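# Place the test tube into the foam pocket

## Task

Set the test tube down inside the pocket cut into the foam on the mat so it matches the pocket's outline and rests on the pocket floor, with no other object left on the foam or mat and nothing tipped over (see the reference image named manual).

## Robot and tools

Robot: two arms, left_arm and right_arm, each ending in a two-finger gripper. All hand poses, targets and velocities use the scene frame. Its origin is level with the table top, halfway between the nominal arm bases. +z points up, +x points out over the table, and left_arm sits on the +y side. Image sides do not match arm names. Calibrated bases: left_arm (-0.014, +0.241, +0.048) m, right_arm (-0.026, -0.283, +0.048) m, both rotated almost not at all. A camera stand is bolted behind the arms. A loose object may occasionally get a short push from outside.

Gripper: the fingers point along the gripper's +z axis and close along its y axis. end_effector_position is the point between the finger pads, about 5 mm short of the tips. Reported positions and orientations can be off by up to a few centimetres, more at long reach.

Row format: both execute_actions and move use rows of 14 numbers, each in [-1, 1]. The first 7 are left_arm: dx, dy, dz, rx, ry, rz, opening. The last 7 are the same for right_arm. Every row carries both arms, even if only one moves.
- dx, dy, dz, rx, ry, rz are an offset, not a pose. They are measured along the scene frame axes from that arm's Hand target at the start of the action or move. Scale: 1.0 = 0.6 m or 180 degrees. rx, ry, rz together form a single rotation vector, and the arm turns about its Hand target position. A translation longer than 1.0 may be shortened along its line.
- Offsets add up across calls: sending the same offset again moves the arm further. All zeros means hold (re-request) the current Hand target.
- opening is absolute: +1 is fully open (0.070 m), -1 is closed. Going from fully open to closed takes at least about 1.0 s. A 0 is a real command, so to leave a gripper as it is, resend its current command.

execute_actions(actions, cameras): actions is a list of actions. Each action is a table of up to 15 rows, one per 1/30 s step. A shorter table repeats its last row until 15 steps are done. Each row counts from the start of that action, not from the previous row. cameras is a list of names, ["all"], [] or null. An empty actions list returns images from all cameras plus full readings.

move(target, speed, blend, opening_speed, grip_force, blocking, cameras): drives each gripper in a straight line toward its target.
- target: one 14-number row, or a list of up to 15 rows. Every row is an offset from the same starting Hand targets.
- speed: m/s, 0.002 to 2.2, default 0.25; rotation speed is capped at twice that in rad/s. Give one value, or one per target.
- blend: metres of corner rounding per waypoint; 0 means stop at each one.
- opening_speed: at least 0.2 per second on the -1..1 scale.
- grip_force: newtons per pad, 5 to 20; it persists until changed.
- blocking=false: returns after 0.5 s while the move keeps running.
Total path time is capped at 10 s. Moves do not avoid obstacles or the other arm, and fast moves lag and overshoot. Route around an arm's own base, never close past it. The result adds a "move:" line: done, off_target, moving, held or fault, plus limits (paced = the pose was clipped, held = steps were withheld). done means the arm is within 3 mm and 2 degrees of its target; it says nothing about contact.

Other tools:
- wait(seconds 0-10) lets time run.
- stop() brakes a running move.
- zoom_image(camera, region [x0,y0,x1,y1] px, max 504x504) enlarges part of the latest image from cam_high, cam_low, cam_left_wrist or cam_right_wrist. Each of these is 672x504.
- show_instructions() shows the reference image.
- finished_scene(scene) ends the scene permanently.

Control details: each step, the commanded orientation is clipped to within 32 degrees of the measured one. Hand target is the last command after clipping. A gripper often stops short of it; the next command, even all zeros, asks for that pose again. If it still falls short, send the missing distance as an offset.

Gripping: grip_measured uses the opening scale. To grasp, command about 0.05 below the reading at first touch to get full force, or less below it for a gentler grip. Parts under about 2 mm wide get weaker grip.

Results show hand positions and orientations, Hand target, Tool commands, grip_measured, and joint positions and torques. Joint order runs waist, shoulder, elbow, forearm roll, wrist pitch, wrist roll, then gripper in metres. Torque readings include the arm's own weight, carry offsets and noise, and are positive toward larger joint values. Calls that ran actions also list some step positions.

Joint ranges (rad):
- waist ±2.618
- shoulder 0 to 3.14
- elbow -2.967 to 0 (straight at -2.831)
- forearm roll ±1.745
- wrist pitch ±1.22
- wrist roll ±2.094

Hazards:
- Contact torque reaching a joint's limit (21.1 N m for the big joints, 7.36 N m for the wrist joints) stops that arm for 10 s. The wrist motors only supply about 4 N m, including the weight being held.
- The clearance check holds back commands that bring one arm near the other, but contact can still happen. A moderate hit between the arms, or one gripper squeezing the other's fingers, can fail the scene.
- Motors heat up from holding loads, stretching out, or pushing at unreachable poses. A MOTOR HOT line appears at 65 °C; at 80 °C that arm goes limp for 30-60 s.
- Avoid drops, releasing moving parts, fast hits and hard pushes. Keep everything on the table and set objects down gently. Pressing further past a contact pushes harder.

Each tool is called after ">>>" as name(argument=value, ...) on one line, values as JSON.

Reference images:

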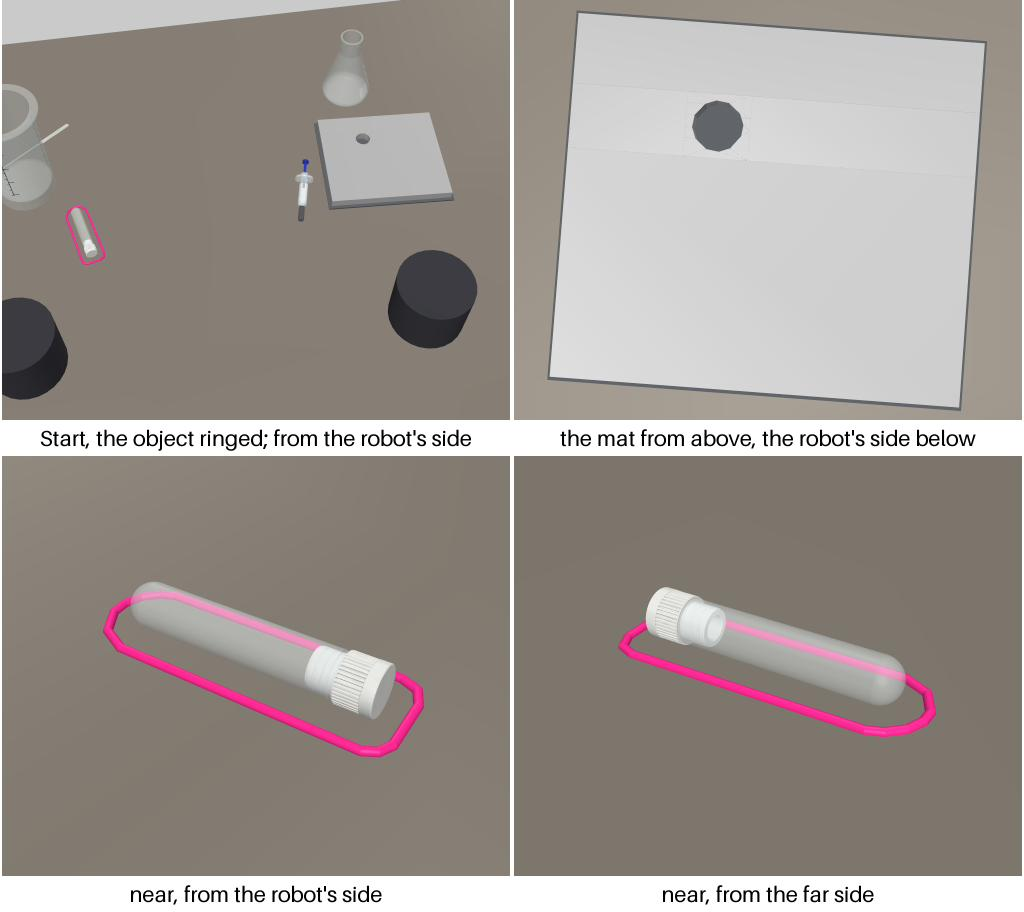

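## Session

I'll start by looking at the scene.

>>> execute_actions(actions=[])

Scene clock: 0.00 s.
left_arm: end_effector_position=(+0.4867, +0.1138, +0.1393) grip_measured=+0.98 end_effector_quat_wxyz=(+0.361, +0.505, +0.752, -0.222) | right_arm: end_effector_position=(+0.5394, -0.1441, +0.3163) grip_measured=+1.00 end_effector_quat_wxyz=(+0.520, -0.142, +0.840, -0.058)
Joint positions: left_arm=[0.064 2.2 -1.639 -1.015 1.006 1.787 0.069] | right_arm=[0.337 1.938 -1.748 -0.599 0.453 0.4 0.07]
Joint torques (N m): no reading
Motor temperatures (°C): left_arm=[30 27 29 34 33 31] | right_arm=[25 29 28 29 32 29]
Hand target: left_arm +0.4867, +0.1138, +0.1393; +0.361, +0.505, +0.752, -0.222 | right_arm +0.5394, -0.1441, +0.3163; +0.520, -0.142, +0.840, -0.058
Tool commands: left_gripper/opening=+1.0 right_gripper/opening=+1.0

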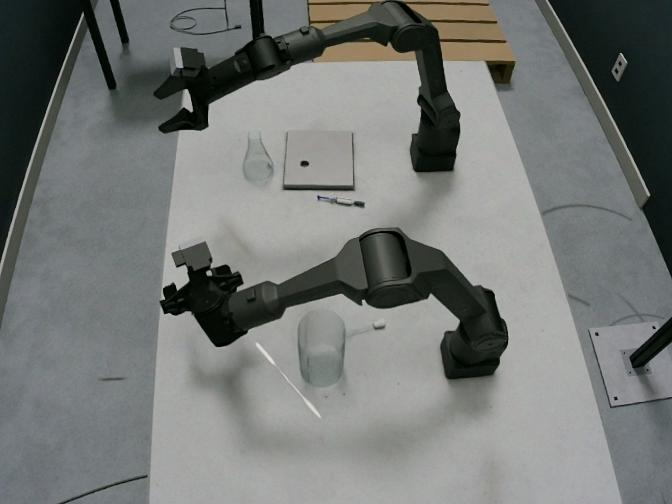

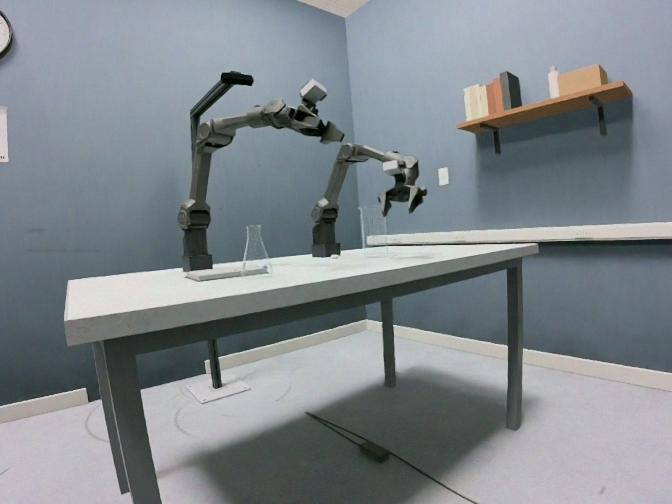

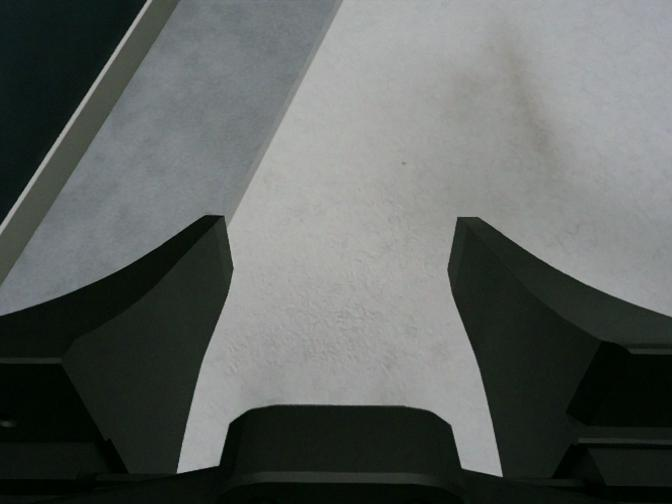

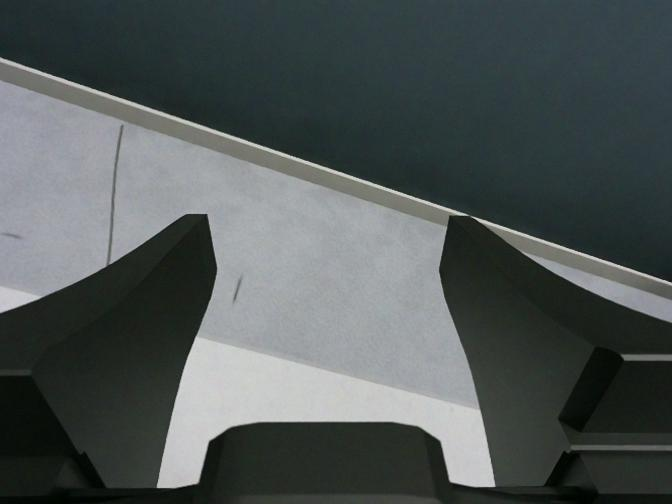

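>>> zoom_image(camera="cam_high", region=[220, 110, 400, 230])

>>> zoom_image(camera="cam_high", region=[240, 280, 440, 430])

>>> zoom_image(camera="cam_low", region=[160, 160, 460, 300])

Scaled by 2.800 from the camera's 672x504 image, which has a finer 960x720 frame.

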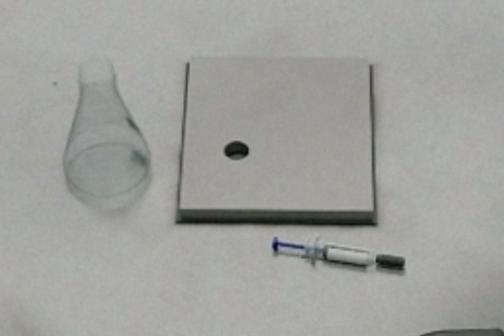

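Scaled by 2.520 from the camera's 672x504 image, which has a finer 960x720 frame.

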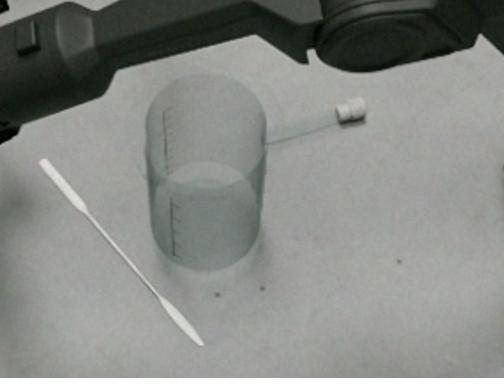

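Scaled by 1.680 from the camera's 672x504 image, which has a finer 960x720 frame.

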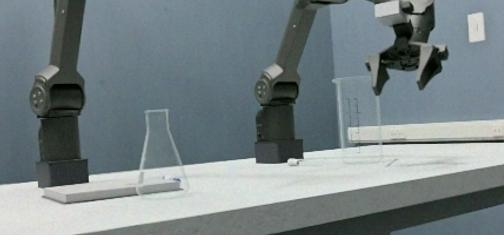

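>>> move(target=[[-0.3778, -0.048, -0.0238, 0.2339, 0.0063, -0.2271, 1, 0, 0, 0, 0, 0, 0, 1], [-0.5112, 0.0603, -0.1322, 0.4492, -0.1992, -0.4293, 1, 0, 0, 0, 0, 0, 0, 1]], speed=[0.5, 0.4], blend=[0.04, 0], cameras=["cam_high", "cam_left_wrist", "cam_low"])

Scene clock: 35.40 s.
left_arm: end_effector_position=(+0.1802, +0.1496, +0.0602) grip_measured=+0.98 end_effector_quat_wxyz=(-0.038, +0.955, +0.143, +0.256) | right_arm: end_effector_position=(+0.5394, -0.1441, +0.3163) grip_measured=+1.00 end_effector_quat_wxyz=(+0.520, -0.142, +0.840, -0.058)
Joint positions: left_arm=[-0.956 1.447 -0.33 0.992 0.603 1.035 0.069] | right_arm=[0.337 1.938 -1.748 -0.599 0.453 0.4 0.07]
Joint torques (N m): left_arm=[0.55 -1.24 -2.99 0.43 0.16 0.22] | right_arm=[-0.21 -9.38 -3.07 -0.16 -0.67 -0.01]
Hand target: left_arm +0.1800, +0.1500, +0.0600; -0.039, +0.955, +0.143, +0.256 | right_arm +0.5394, -0.1441, +0.3163; +0.520, -0.142, +0.840, -0.058
Off the commanded pose: left_arm 0.000 m, 0 deg | right_arm 0.000 m, 0 deg.
move: done
Images, in order (width x height): cam_high 672x504, cam_low 672x504, cam_left_wrist 672x504.

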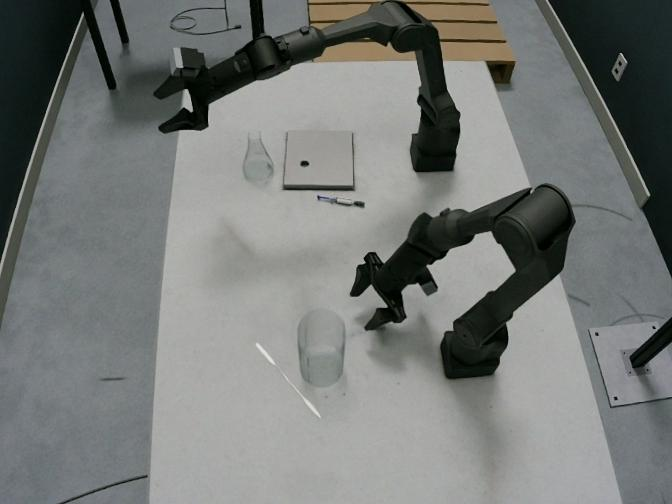

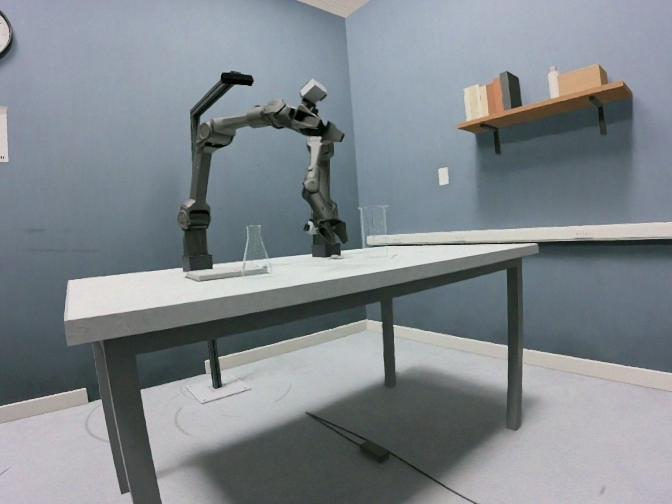

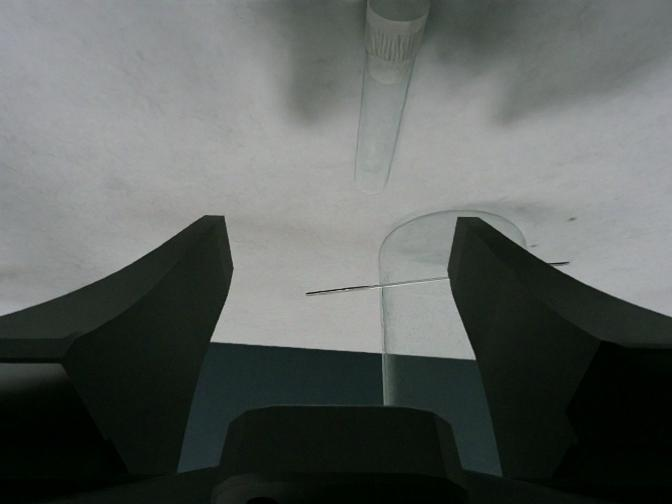

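>>> move(target=[-0.007, 0.0232, 0, 0, 0, 0, 1, -0.5873, -0.2132, -0.2772, 0.0635, 0.1574, -0.0763, 1], speed=0.45, cameras=["cam_left_wrist", "cam_right_wrist"])

Scene clock: 44.30 s.
left_arm: end_effector_position=(+0.1757, +0.1640, +0.0600) grip_measured=+0.98 end_effector_quat_wxyz=(-0.039, +0.955, +0.143, +0.256) | right_arm: end_effector_position=(+0.1868, -0.2720, +0.1498) grip_measured=+1.00 end_effector_quat_wxyz=(+0.300, +0.000, +0.954, +0.000)
Joint positions: left_arm=[-0.923 1.399 -0.281 1.005 0.59 1.053 0.069] | right_arm=[0.136 0.871 -0.372 -0.146 0.559 0.234 0.07]
Joint torques (N m): left_arm=[0.88 -1.5 -3.48 0.56 0.1 0.16] | right_arm=[-0.55 0.55 -2.94 0.01 -0.71 -0.05]
Hand target: left_arm +0.1758, +0.1639, +0.0600; -0.039, +0.955, +0.143, +0.256 | right_arm +0.1870, -0.2720, +0.1500; +0.301, +0.000, +0.954, +0.000
Off the commanded pose: left_arm 0.000 m, 0 deg | right_arm 0.000 m, 0 deg.
move: done
Images, in order (width x height): cam_left_wrist 672x504, cam_right_wrist 672x504.

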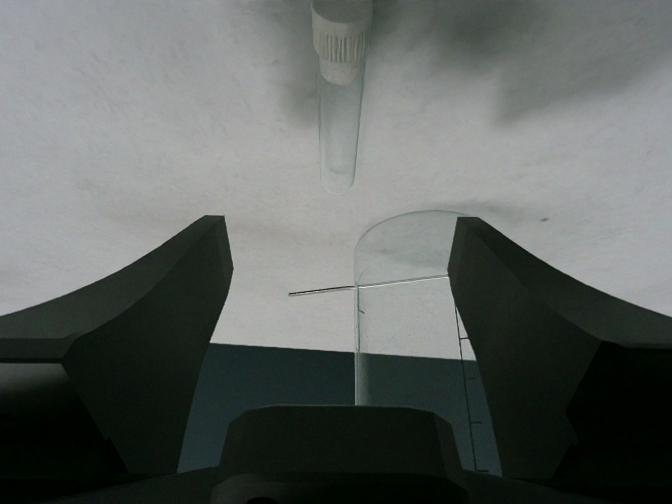

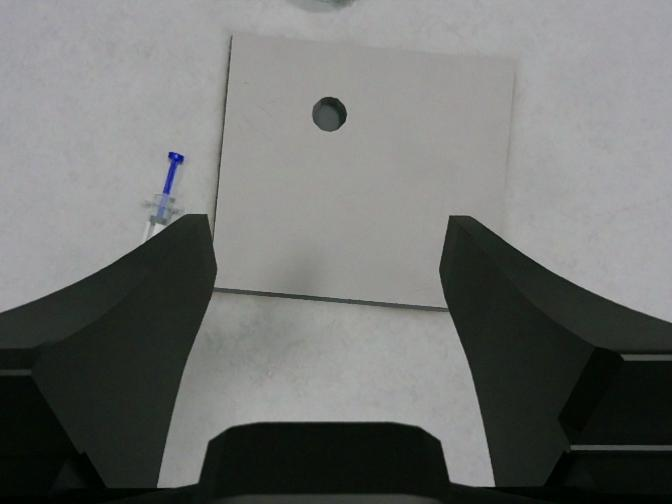

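>>> zoom_image(camera="cam_right_wrist", region=[280, 70, 380, 145])

>>> zoom_image(camera="cam_left_wrist", region=[270, 0, 420, 210])

Scaled by 5.040 from the camera's 672x504 image, which has a finer 960x720 frame.

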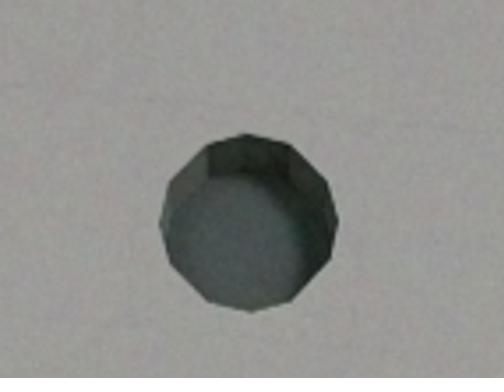

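Scaled by 2.400 from the camera's 672x504 image, which has a finer 960x720 frame.

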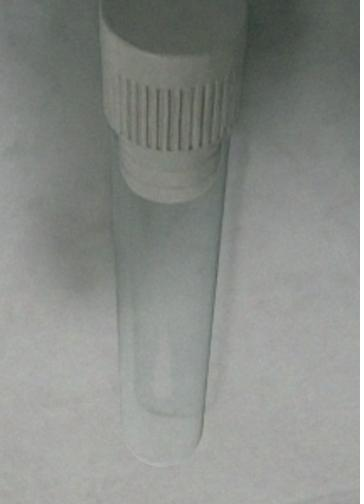

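>>> move(target=[[0, 0, -0.0792, 0, 0, 0, 0.0, 0, 0, 0, 0, 0, 0, 1], [0, 0, -0.0792, 0, 0, 0, -0.75, 0, 0, 0, 0, 0, 0, 1]], speed=[0.12, 0.12], grip_force=[10, 20], cameras=["cam_left_wrist", "cam_high"])

Scene clock: 62.03 s.
left_arm: end_effector_position=(+0.1759, +0.1638, +0.0126) grip_measured=-0.62 end_effector_quat_wxyz=(-0.038, +0.955, +0.143, +0.256) | right_arm: end_effector_position=(+0.1869, -0.2720, +0.1499) grip_measured=+1.00 end_effector_quat_wxyz=(+0.300, +0.000, +0.954, +0.000)
Joint positions: left_arm=[-0.922 1.685 -0.21 1.597 0.489 0.372 0.013] | right_arm=[0.136 0.871 -0.372 -0.146 0.558 0.234 0.07]
Joint torques (N m): left_arm=[0.17 -1.65 -1.82 0.35 0.29 0.22] | right_arm=[0.07 0.7 -2.46 0.1 -0.71 -0.13]
Hand target: left_arm +0.1758, +0.1639, +0.0125; -0.039, +0.955, +0.143, +0.256 | right_arm +0.1870, -0.2720, +0.1500; +0.301, +0.000, +0.954, +0.000
Off the commanded pose: left_arm 0.000 m, 0 deg | right_arm 0.000 m, 0 deg.
grip_force (N): 10, 20
move: done
Images, in order (width x height): cam_high 672x504, cam_left_wrist 672x504.

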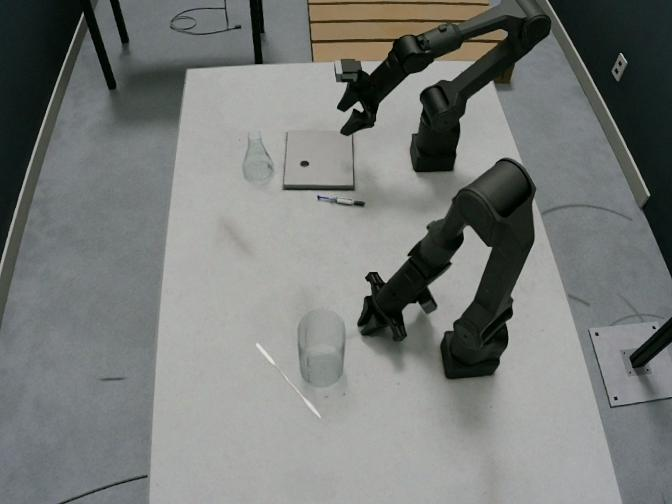

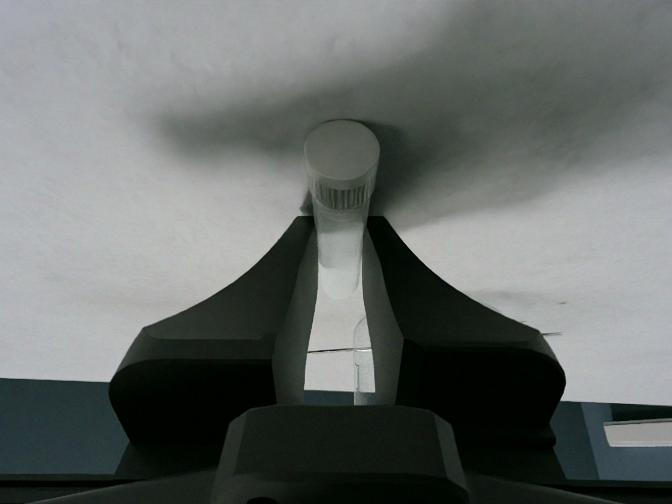

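>>> move(target=[[0, 0, 0.0833, 0, 0, 0, -0.75, -0.03, -0.009, 0.0833, 0, 0, 0, 1], [0.007, -0.2232, 0.0833, 0, 0, 0.1422, -0.75, -0.0617, -0.0183, 0.1667, 0, 0, 0, 1], [0.007, -0.2232, 0.0017, 0, 0, 0.1422, -0.75, -0.0617, -0.0183, 0.1667, 0, 0, 0, 1], [0.007, -0.2232, 0.0017, 0, 0, 0.1422, 0.0, -0.0617, -0.0183, 0.1667, 0, 0, 0, 1], [0.007, -0.2232, 0.105, 0, 0, 0.1422, 0.0, -0.0617, -0.0183, 0.1667, 0, 0, 0, 1]], speed=[0.2, 0.35, 0.1, 0.2, 0.3], blend=[0.02, 0.02, 0, 0, 0], cameras=["cam_left_wrist", "cam_right_wrist"])

Scene clock: 68.63 s.
left_arm: end_effector_position=(+0.1801, +0.0297, +0.0758) grip_measured=+0.00 end_effector_quat_wxyz=(-0.094, +0.900, +0.350, +0.241) | right_arm: end_effector_position=(+0.1500, -0.2829, +0.2502) grip_measured=+1.00 end_effector_quat_wxyz=(+0.301, +0.000, +0.954, +0.000)
Joint positions: left_arm=[-1.199 1.854 -0.973 0.565 1.058 0.849 0.035] | right_arm=[0.012 0.671 -0.717 -0.007 1.093 0.012 0.07]
Joint torques (N m): left_arm=[1.07 -4.01 -3.51 0.56 0.11 -0.13] | right_arm=[0.28 1.97 -2.52 -0.01 -0.73 0]
Hand target: left_arm +0.1800, +0.0300, +0.0755; -0.094, +0.900, +0.351, +0.241 | right_arm +0.1500, -0.2830, +0.2500; +0.301, +0.000, +0.954, +0.000
Off the commanded pose: left_arm 0.000 m, 0 deg | right_arm 0.000 m, 0 deg.
grip_force (N): 10, 20
move: done
Images, in order (width x height): cam_left_wrist 672x504, cam_right_wrist 672x504.

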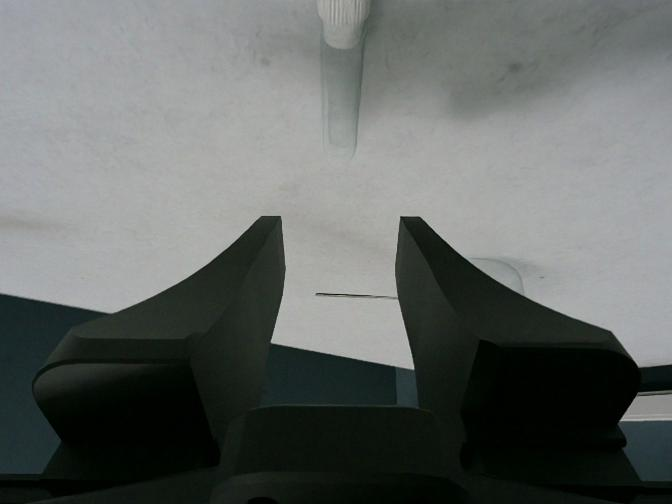

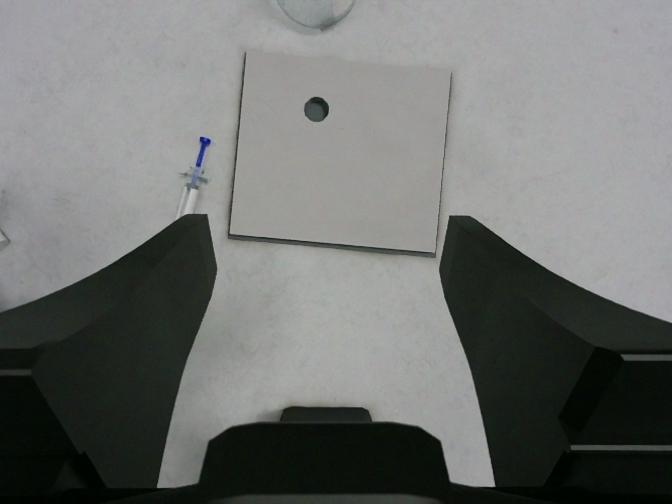

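>>> move(target=[[0, 0, 0.01, -0.1846, 0.0078, 0.4875, 0.0, 0, 0, 0, 0, 0, 0, 1], [0.0147, 0.0135, -0.0258, 0, 0, 1.0, 0.0, 0, 0, 0, 0, 0, 0, 1], [0.0147, 0.0135, -0.105, 0, 0, 1.0, 0.0, 0, 0, 0, 0, 0, 0, 1], [0.0147, 0.0135, -0.105, 0, 0, 1.0, -0.75, 0, 0, 0, 0, 0, 0, 1]], speed=[0.6, 0.6, 0.12, 0.12], blend=[0.015, 0, 0, 0], cameras=["cam_left_wrist", "cam_high"])

Scene clock: 74.83 s.
left_arm: end_effector_position=(+0.1889, +0.0382, +0.0122) grip_measured=-0.62 end_effector_quat_wxyz=(-0.241, -0.351, +0.900, -0.094) | right_arm: end_effector_position=(+0.1500, -0.2829, +0.2502) grip_measured=+1.00 end_effector_quat_wxyz=(+0.301, +0.000, +0.954, +0.000)
Joint positions: left_arm=[-0.423 2.035 -0.93 -0.637 0.884 -0.673 0.013] | right_arm=[0.012 0.671 -0.717 -0.007 1.093 0.012 0.07]
Joint torques (N m): left_arm=[0.18 -5.25 -4.57 0.02 0.3 -0.1] | right_arm=[0.37 1.98 -2.52 -0.01 -0.72 0.09]
Hand target: left_arm +0.1888, +0.0381, +0.0125; -0.241, -0.351, +0.900, -0.094 | right_arm +0.1500, -0.2830, +0.2500; +0.301, +0.000, +0.954, +0.000
Off the commanded pose: left_arm 0.000 m, 0 deg | right_arm 0.000 m, 0 deg.
grip_force (N): 10, 20
move: done
Images, in order (width x height): cam_high 672x504, cam_left_wrist 672x504.

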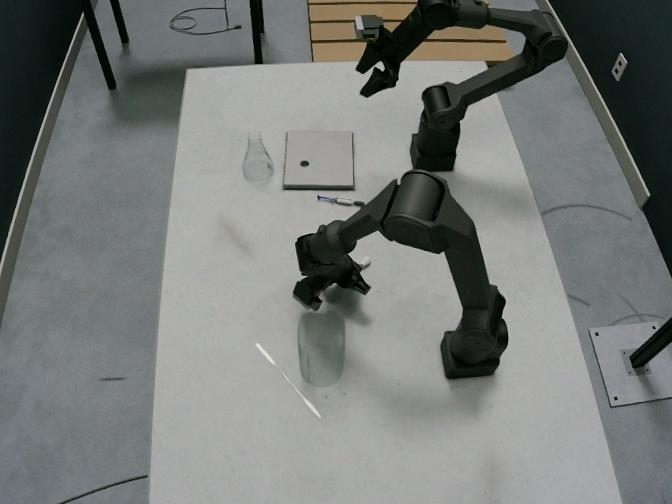

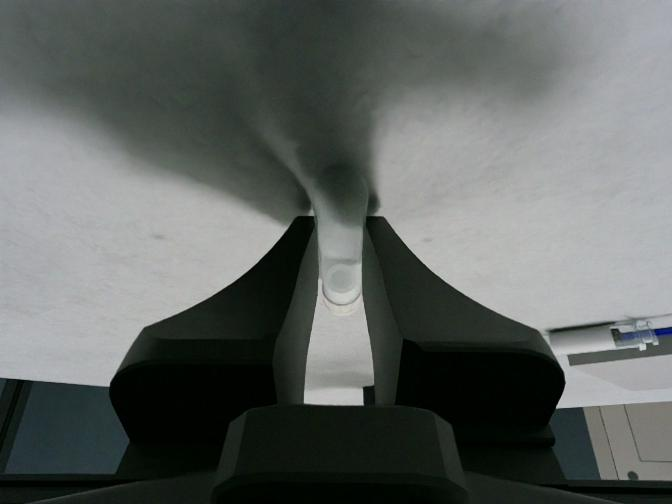

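>>> move(target=[[0, 0, 0.075, 0, 0, 0, -0.75, 0, 0, 0, 0, 0, 0, 0.3], [-0.049, -0.1685, 0.1958, -0.039, -0.2509, -0.5455, -0.75, 0, 0, 0, 0, 0, 0, -0.3], [0.1437, -0.521, 0.1375, -0.086, -0.5522, -0.437, -0.75, 0, 0, 0, 0, 0, 0, -0.3]], speed=[0.2, 0.5, 0.4], blend=[0.02, 0.03, 0], cameras=["all"])

Scene clock: 84.50 s.
left_arm: end_effector_position=(+0.2754, -0.2744, +0.0950) grip_measured=-0.62 end_effector_quat_wxyz=(+0.432, +0.435, +0.749, -0.251) | right_arm: end_effector_position=(+0.1500, -0.2829, +0.2502) grip_measured=-0.30 end_effector_quat_wxyz=(+0.301, +0.000, +0.954, +0.000)
Joint positions: left_arm=[-1.065 2.243 -1.37 -0.037 -0.262 0.031 0.013] | right_arm=[0.012 0.671 -0.717 -0.007 1.093 0.012 0.024]
Joint torques (N m): left_arm=[0.26 -7.61 -5.17 0.26 -0.76 -0.03] | right_arm=[0.37 1.97 -2.51 -0.01 -0.72 0.09]
Hand target: left_arm +0.2750, -0.2745, +0.0950; +0.432, +0.435, +0.749, -0.251 | right_arm +0.1500, -0.2830, +0.2500; +0.301, +0.000, +0.954, +0.000
Off the commanded pose: left_arm 0.000 m, 0 deg | right_arm 0.000 m, 0 deg.
grip_force (N): 10, 20
move: done; blend cut to 0 m at target 1, 0 m at target 2

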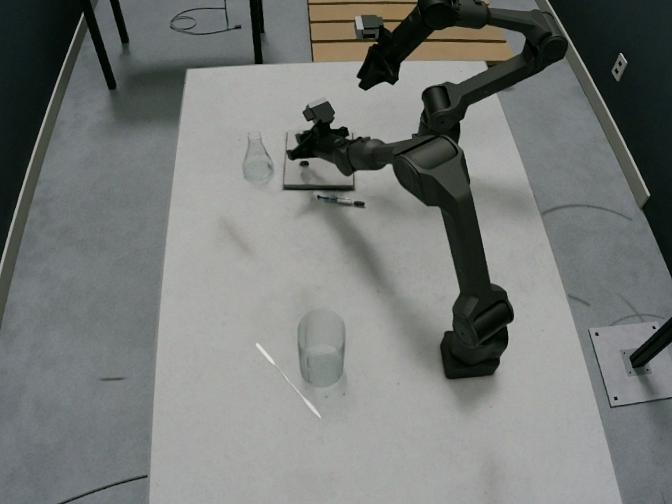

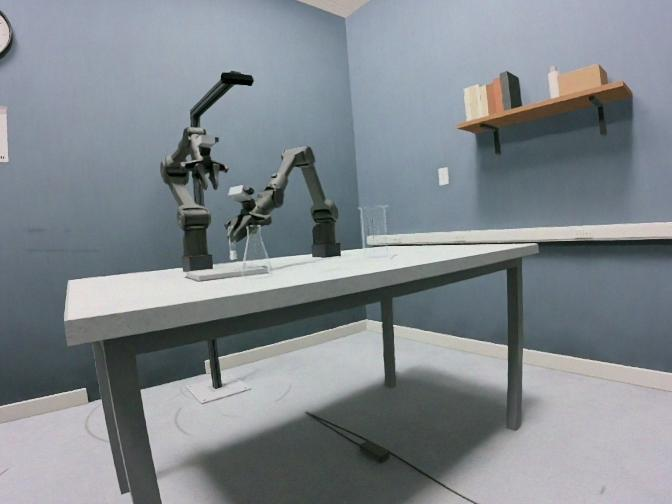

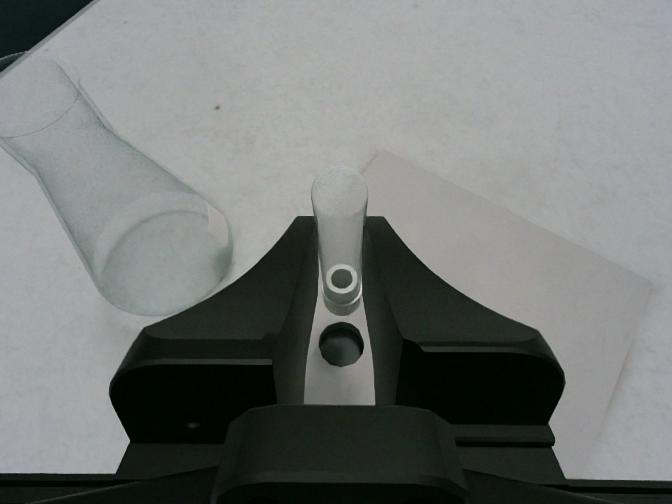

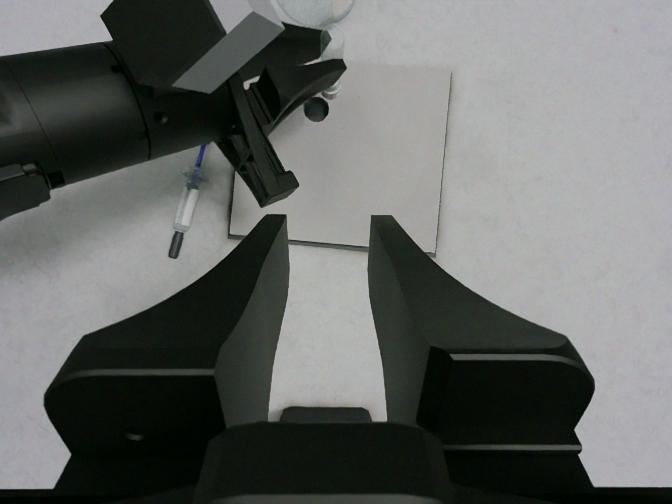

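>>> zoom_image(camera="cam_left_wrist", region=[280, 150, 400, 410])

>>> zoom_image(camera="cam_right_wrist", region=[220, 0, 420, 150])

Scaled by 1.938 from the camera's 672x504 image, which has a finer 960x720 frame.

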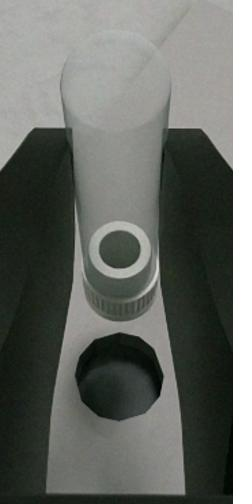

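Scaled by 2.520 from the camera's 672x504 image, which has a finer 960x720 frame.

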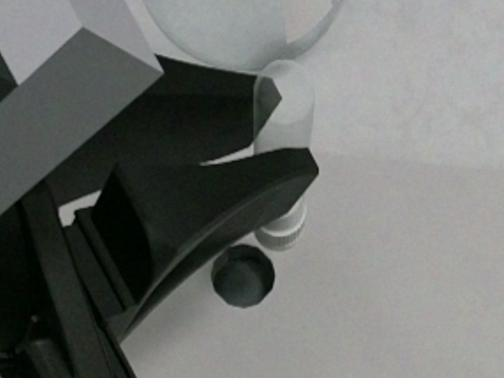

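>>> move(target=[-0.0103, 0.0181, -0.02, 0, 0, 0, -0.75, 0, 0, 0, 0, 0, 0, -0.3], speed=0.1, cameras=["cam_left_wrist", "cam_right_wrist"])

>>> zoom_image(camera="cam_left_wrist", region=[280, 150, 400, 410])

>>> zoom_image(camera="cam_right_wrist", region=[260, 40, 380, 150])

Scene clock: 88.17 s.
left_arm: end_effector_position=(+0.2688, -0.2633, +0.0823) grip_measured=-0.62 end_effector_quat_wxyz=(+0.432, +0.435, +0.749, -0.251) | right_arm: end_effector_position=(+0.1500, -0.2829, +0.2502) grip_measured=-0.30 end_effector_quat_wxyz=(+0.301, +0.000, +0.954, +0.000)
Joint positions: left_arm=[-1.065 2.239 -1.294 -0.031 -0.332 0.023 0.013] | right_arm=[0.012 0.671 -0.717 -0.007 1.093 0.012 0.024]
Joint torques (N m): left_arm=[0.21 -7.42 -6.53 0.27 -0.69 -0.09] | right_arm=[0.37 1.97 -2.53 -0.01 -0.72 0.09]
Hand target: left_arm +0.2688, -0.2637, +0.0830; +0.432, +0.435, +0.749, -0.251 | right_arm +0.1500, -0.2830, +0.2500; +0.301, +0.000, +0.954, +0.000
Off the commanded pose: left_arm 0.001 m, 0 deg | right_arm 0.000 m, 0 deg.
grip_force (N): 10, 20
move: done
Images, in order (width x height): cam_left_wrist 672x504, cam_right_wrist 672x504.

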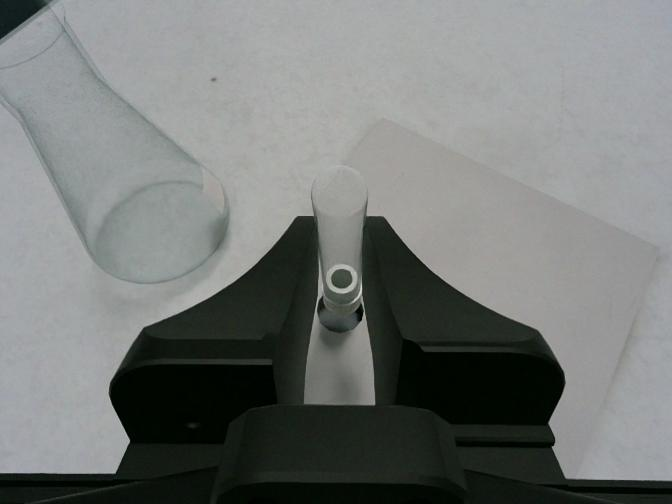

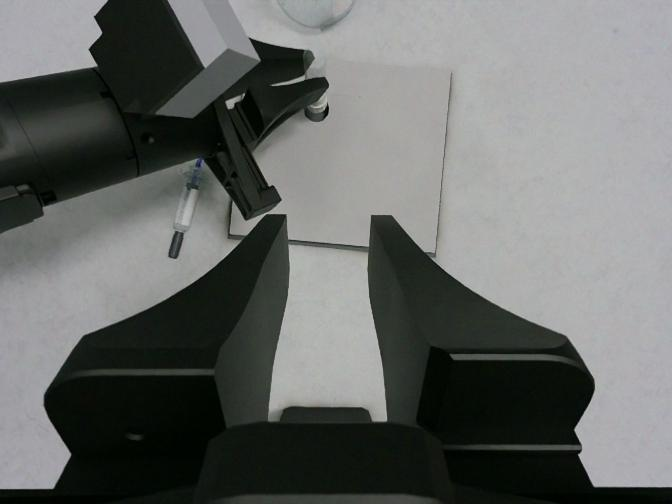

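Scaled by 1.938 from the camera's 672x504 image, which has a finer 960x720 frame.

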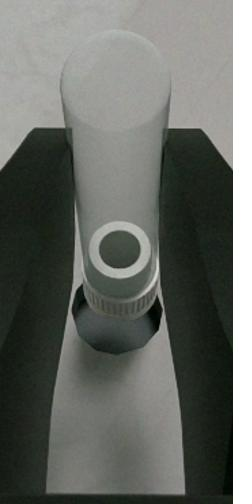

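Scaled by 4.200 from the camera's 672x504 image, which has a finer 960x720 frame.

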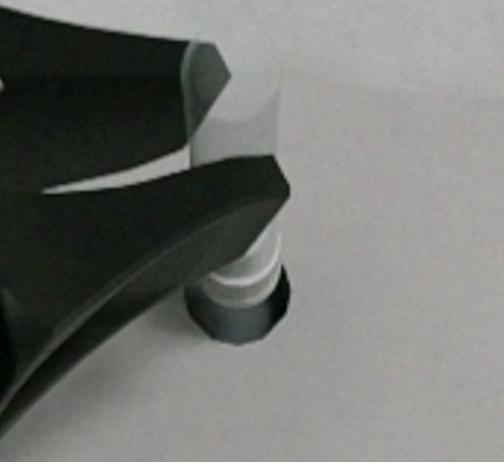

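>>> move(target=[-0.0017, 0.0029, -0.0125, 0, 0, 0, -0.75, 0, 0, 0, 0, 0, 0, -0.3], speed=0.08, cameras=["cam_left_wrist", "cam_right_wrist"])

>>> zoom_image(camera="cam_left_wrist", region=[300, 250, 380, 350])

>>> zoom_image(camera="cam_right_wrist", region=[280, 70, 360, 140])

Scene clock: 90.23 s.
left_arm: end_effector_position=(+0.2681, -0.2620, +0.0760) grip_measured=-0.62 end_effector_quat_wxyz=(+0.433, +0.435, +0.749, -0.251) | right_arm: end_effector_position=(+0.1500, -0.2829, +0.2502) grip_measured=-0.30 end_effector_quat_wxyz=(+0.301, +0.000, +0.954, +0.000)
Joint positions: left_arm=[-1.065 2.251 -1.283 -0.029 -0.358 0.022 0.013] | right_arm=[0.012 0.671 -0.717 -0.007 1.093 0.012 0.024]
Joint torques (N m): left_arm=[0.18 -6.84 -4.7 0.29 -0.81 -0.11] | right_arm=[0.37 1.97 -2.52 -0.01 -0.72 0.08]
Hand target: left_arm +0.2678, -0.2619, +0.0755; +0.432, +0.435, +0.749, -0.251 | right_arm +0.1500, -0.2830, +0.2500; +0.301, +0.000, +0.954, +0.000
Off the commanded pose: left_arm 0.001 m, 0 deg | right_arm 0.000 m, 0 deg.
grip_force (N): 10, 20
move: done
Images, in order (width x height): cam_left_wrist 672x504, cam_right_wrist 672x504.

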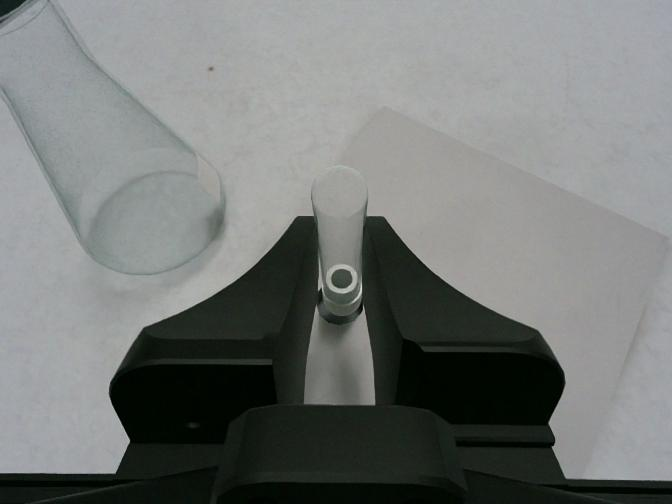

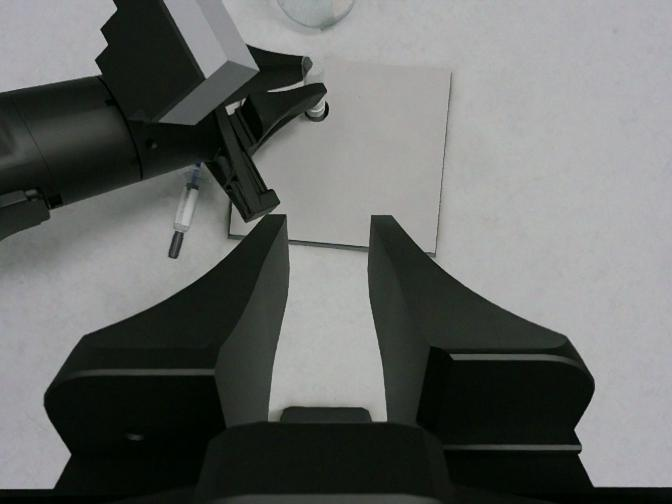

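Scaled by 5.040 from the camera's 672x504 image, which has a finer 960x720 frame.

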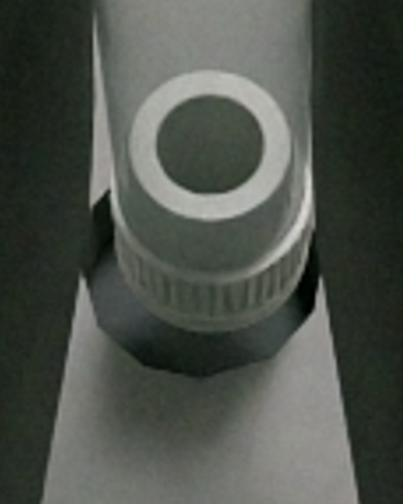

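Scaled by 6.300 from the camera's 672x504 image, which has a finer 960x720 frame.

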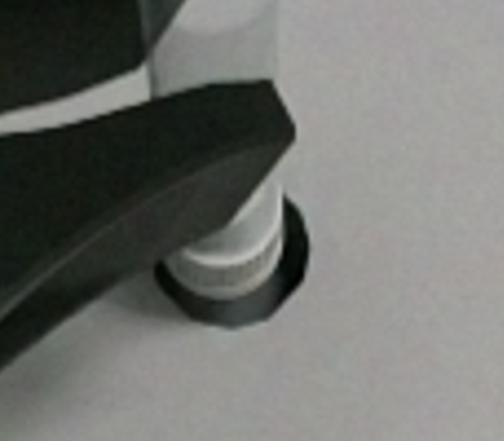

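>>> zoom_image(camera="cam_right_wrist", region=[300, 95, 340, 130])

>>> zoom_image(camera="cam_left_wrist", region=[310, 280, 370, 330])

Scaled by 12.600 from the camera's 672x504 image, which has a finer 960x720 frame.

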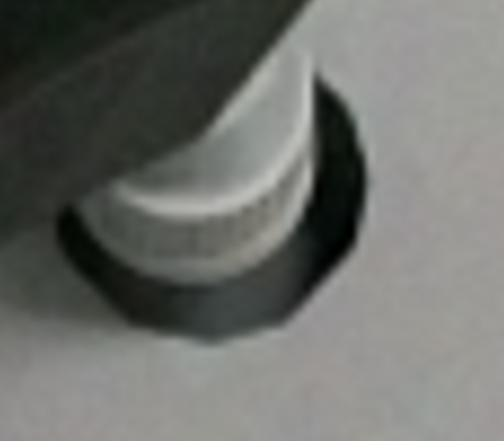

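Scaled by 8.400 from the camera's 672x504 image, which has a finer 960x720 frame.

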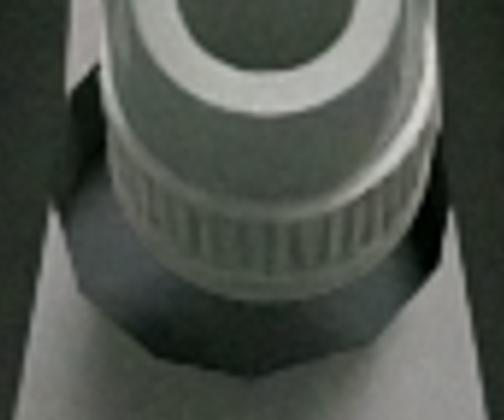

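>>> move(target=[0.003, -0.0015, -0.01, 0, 0, 0, -0.75, 0, 0, 0, 0, 0, 0, -0.3], speed=0.08, cameras=["cam_left_wrist", "cam_right_wrist"])

>>> zoom_image(camera="cam_right_wrist", region=[300, 95, 340, 130])

>>> zoom_image(camera="cam_left_wrist", region=[310, 280, 370, 330])

Scene clock: 94.37 s.
left_arm: end_effector_position=(+0.2691, -0.2627, +0.0690) grip_measured=-0.62 end_effector_quat_wxyz=(+0.432, +0.436, +0.749, -0.251) | right_arm: end_effector_position=(+0.1500, -0.2829, +0.2502) grip_measured=-0.30 end_effector_quat_wxyz=(+0.301, +0.000, +0.954, +0.000)
Joint positions: left_arm=[-1.063 2.271 -1.29 -0.021 -0.369 0.015 0.013] | right_arm=[0.012 0.671 -0.717 -0.007 1.093 0.012 0.024]
Joint torques (N m): left_arm=[1.21 -6.88 -6.42 0.27 -0.82 -0.09] | right_arm=[0.38 1.97 -2.52 0 -0.72 0.09]
Hand target: left_arm +0.2696, -0.2628, +0.0695; +0.432, +0.435, +0.749, -0.251 | right_arm +0.1500, -0.2830, +0.2500; +0.301, +0.000, +0.954, +0.000
Off the commanded pose: left_arm 0.001 m, 0 deg | right_arm 0.000 m, 0 deg.
grip_force (N): 10, 20
move: done
Images, in order (width x height): cam_left_wrist 672x504, cam_right_wrist 672x504.

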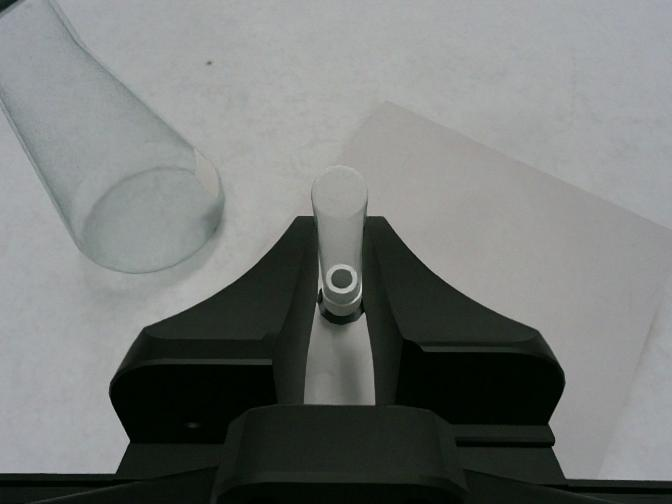

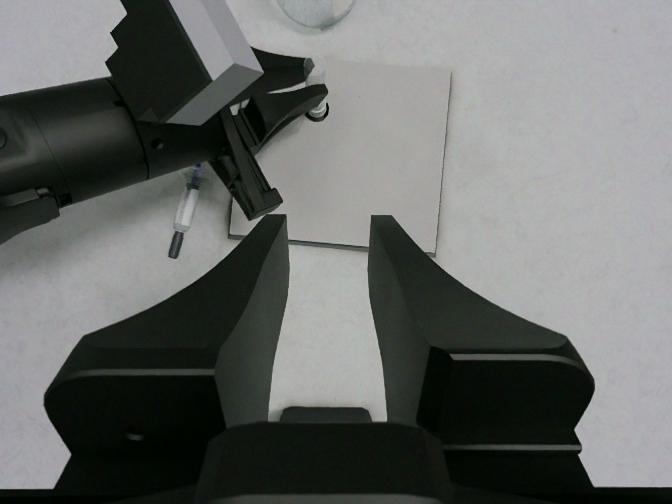

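Scaled by 12.600 from the camera's 672x504 image, which has a finer 960x720 frame.

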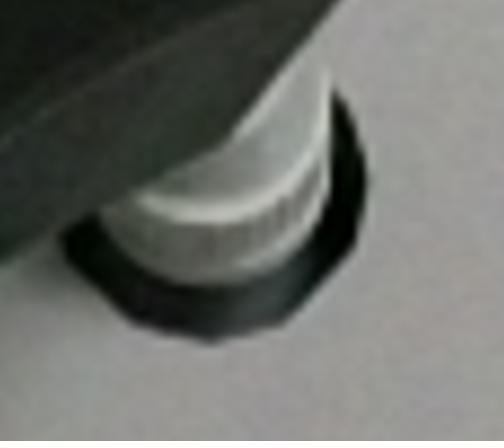

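Scaled by 8.400 from the camera's 672x504 image, which has a finer 960x720 frame.

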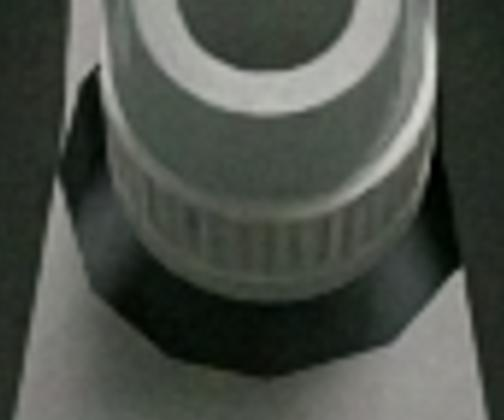

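>>> move(target=[0.0005, 0.0, -0.0175, 0, 0, 0, -0.75, 0, 0, 0, 0, 0, 0, -0.3], speed=0.05, cameras=["cam_left_wrist", "cam_right_wrist"])

>>> zoom_image(camera="cam_right_wrist", region=[300, 95, 340, 130])

>>> zoom_image(camera="cam_left_wrist", region=[310, 260, 370, 330])

Scene clock: 95.87 s.
left_arm: end_effector_position=(+0.2697, -0.2629, +0.0587) grip_measured=-0.62 end_effector_quat_wxyz=(+0.432, +0.435, +0.749, -0.251) | right_arm: end_effector_position=(+0.1500, -0.2829, +0.2502) grip_measured=-0.30 end_effector_quat_wxyz=(+0.301, +0.000, +0.954, +0.000)
Joint positions: left_arm=[-1.063 2.298 -1.291 -0.018 -0.396 0.013 0.013] | right_arm=[0.012 0.671 -0.717 -0.007 1.093 0.012 0.024]
Joint torques (N m): left_arm=[1.13 -7.28 -5.33 0.28 -0.76 -0.1] | right_arm=[0.37 1.97 -2.52 -0.01 -0.72 0.09]
Hand target: left_arm +0.2699, -0.2628, +0.0590; +0.432, +0.435, +0.749, -0.251 | right_arm +0.1500, -0.2830, +0.2500; +0.301, +0.000, +0.954, +0.000
Off the commanded pose: left_arm 0.000 m, 0 deg | right_arm 0.000 m, 0 deg.
grip_force (N): 10, 20
move: done
Images, in order (width x height): cam_left_wrist 672x504, cam_right_wrist 672x504.

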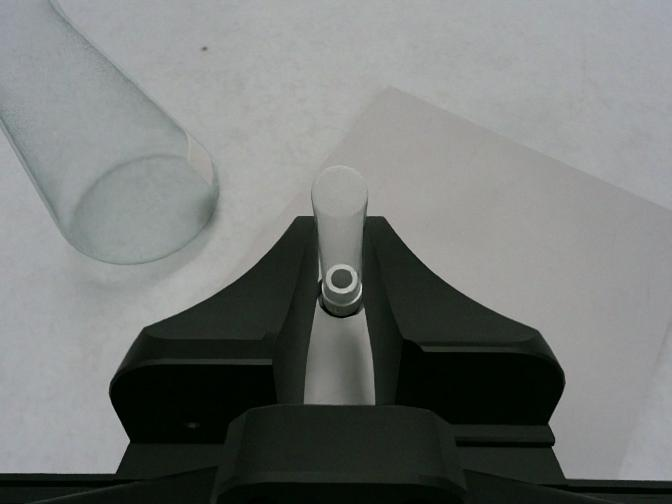

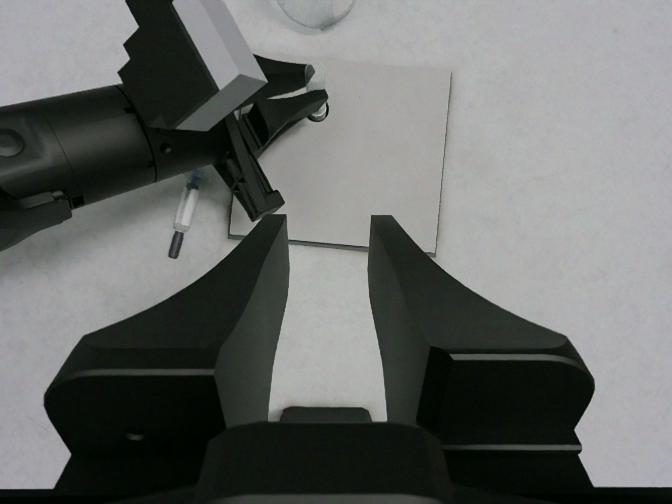

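Scaled by 12.600 from the camera's 672x504 image, which has a finer 960x720 frame.

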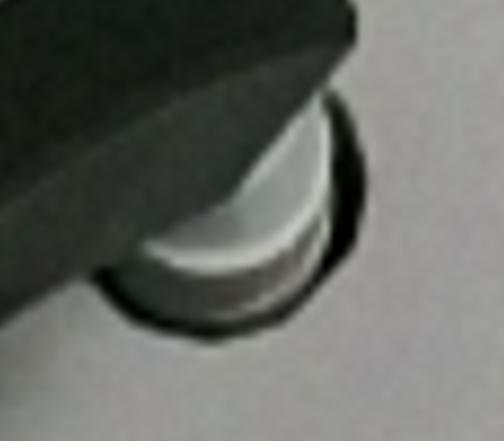

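Scaled by 7.200 from the camera's 672x504 image, which has a finer 960x720 frame.

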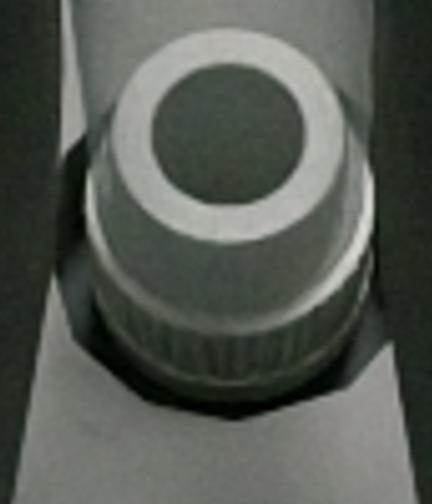

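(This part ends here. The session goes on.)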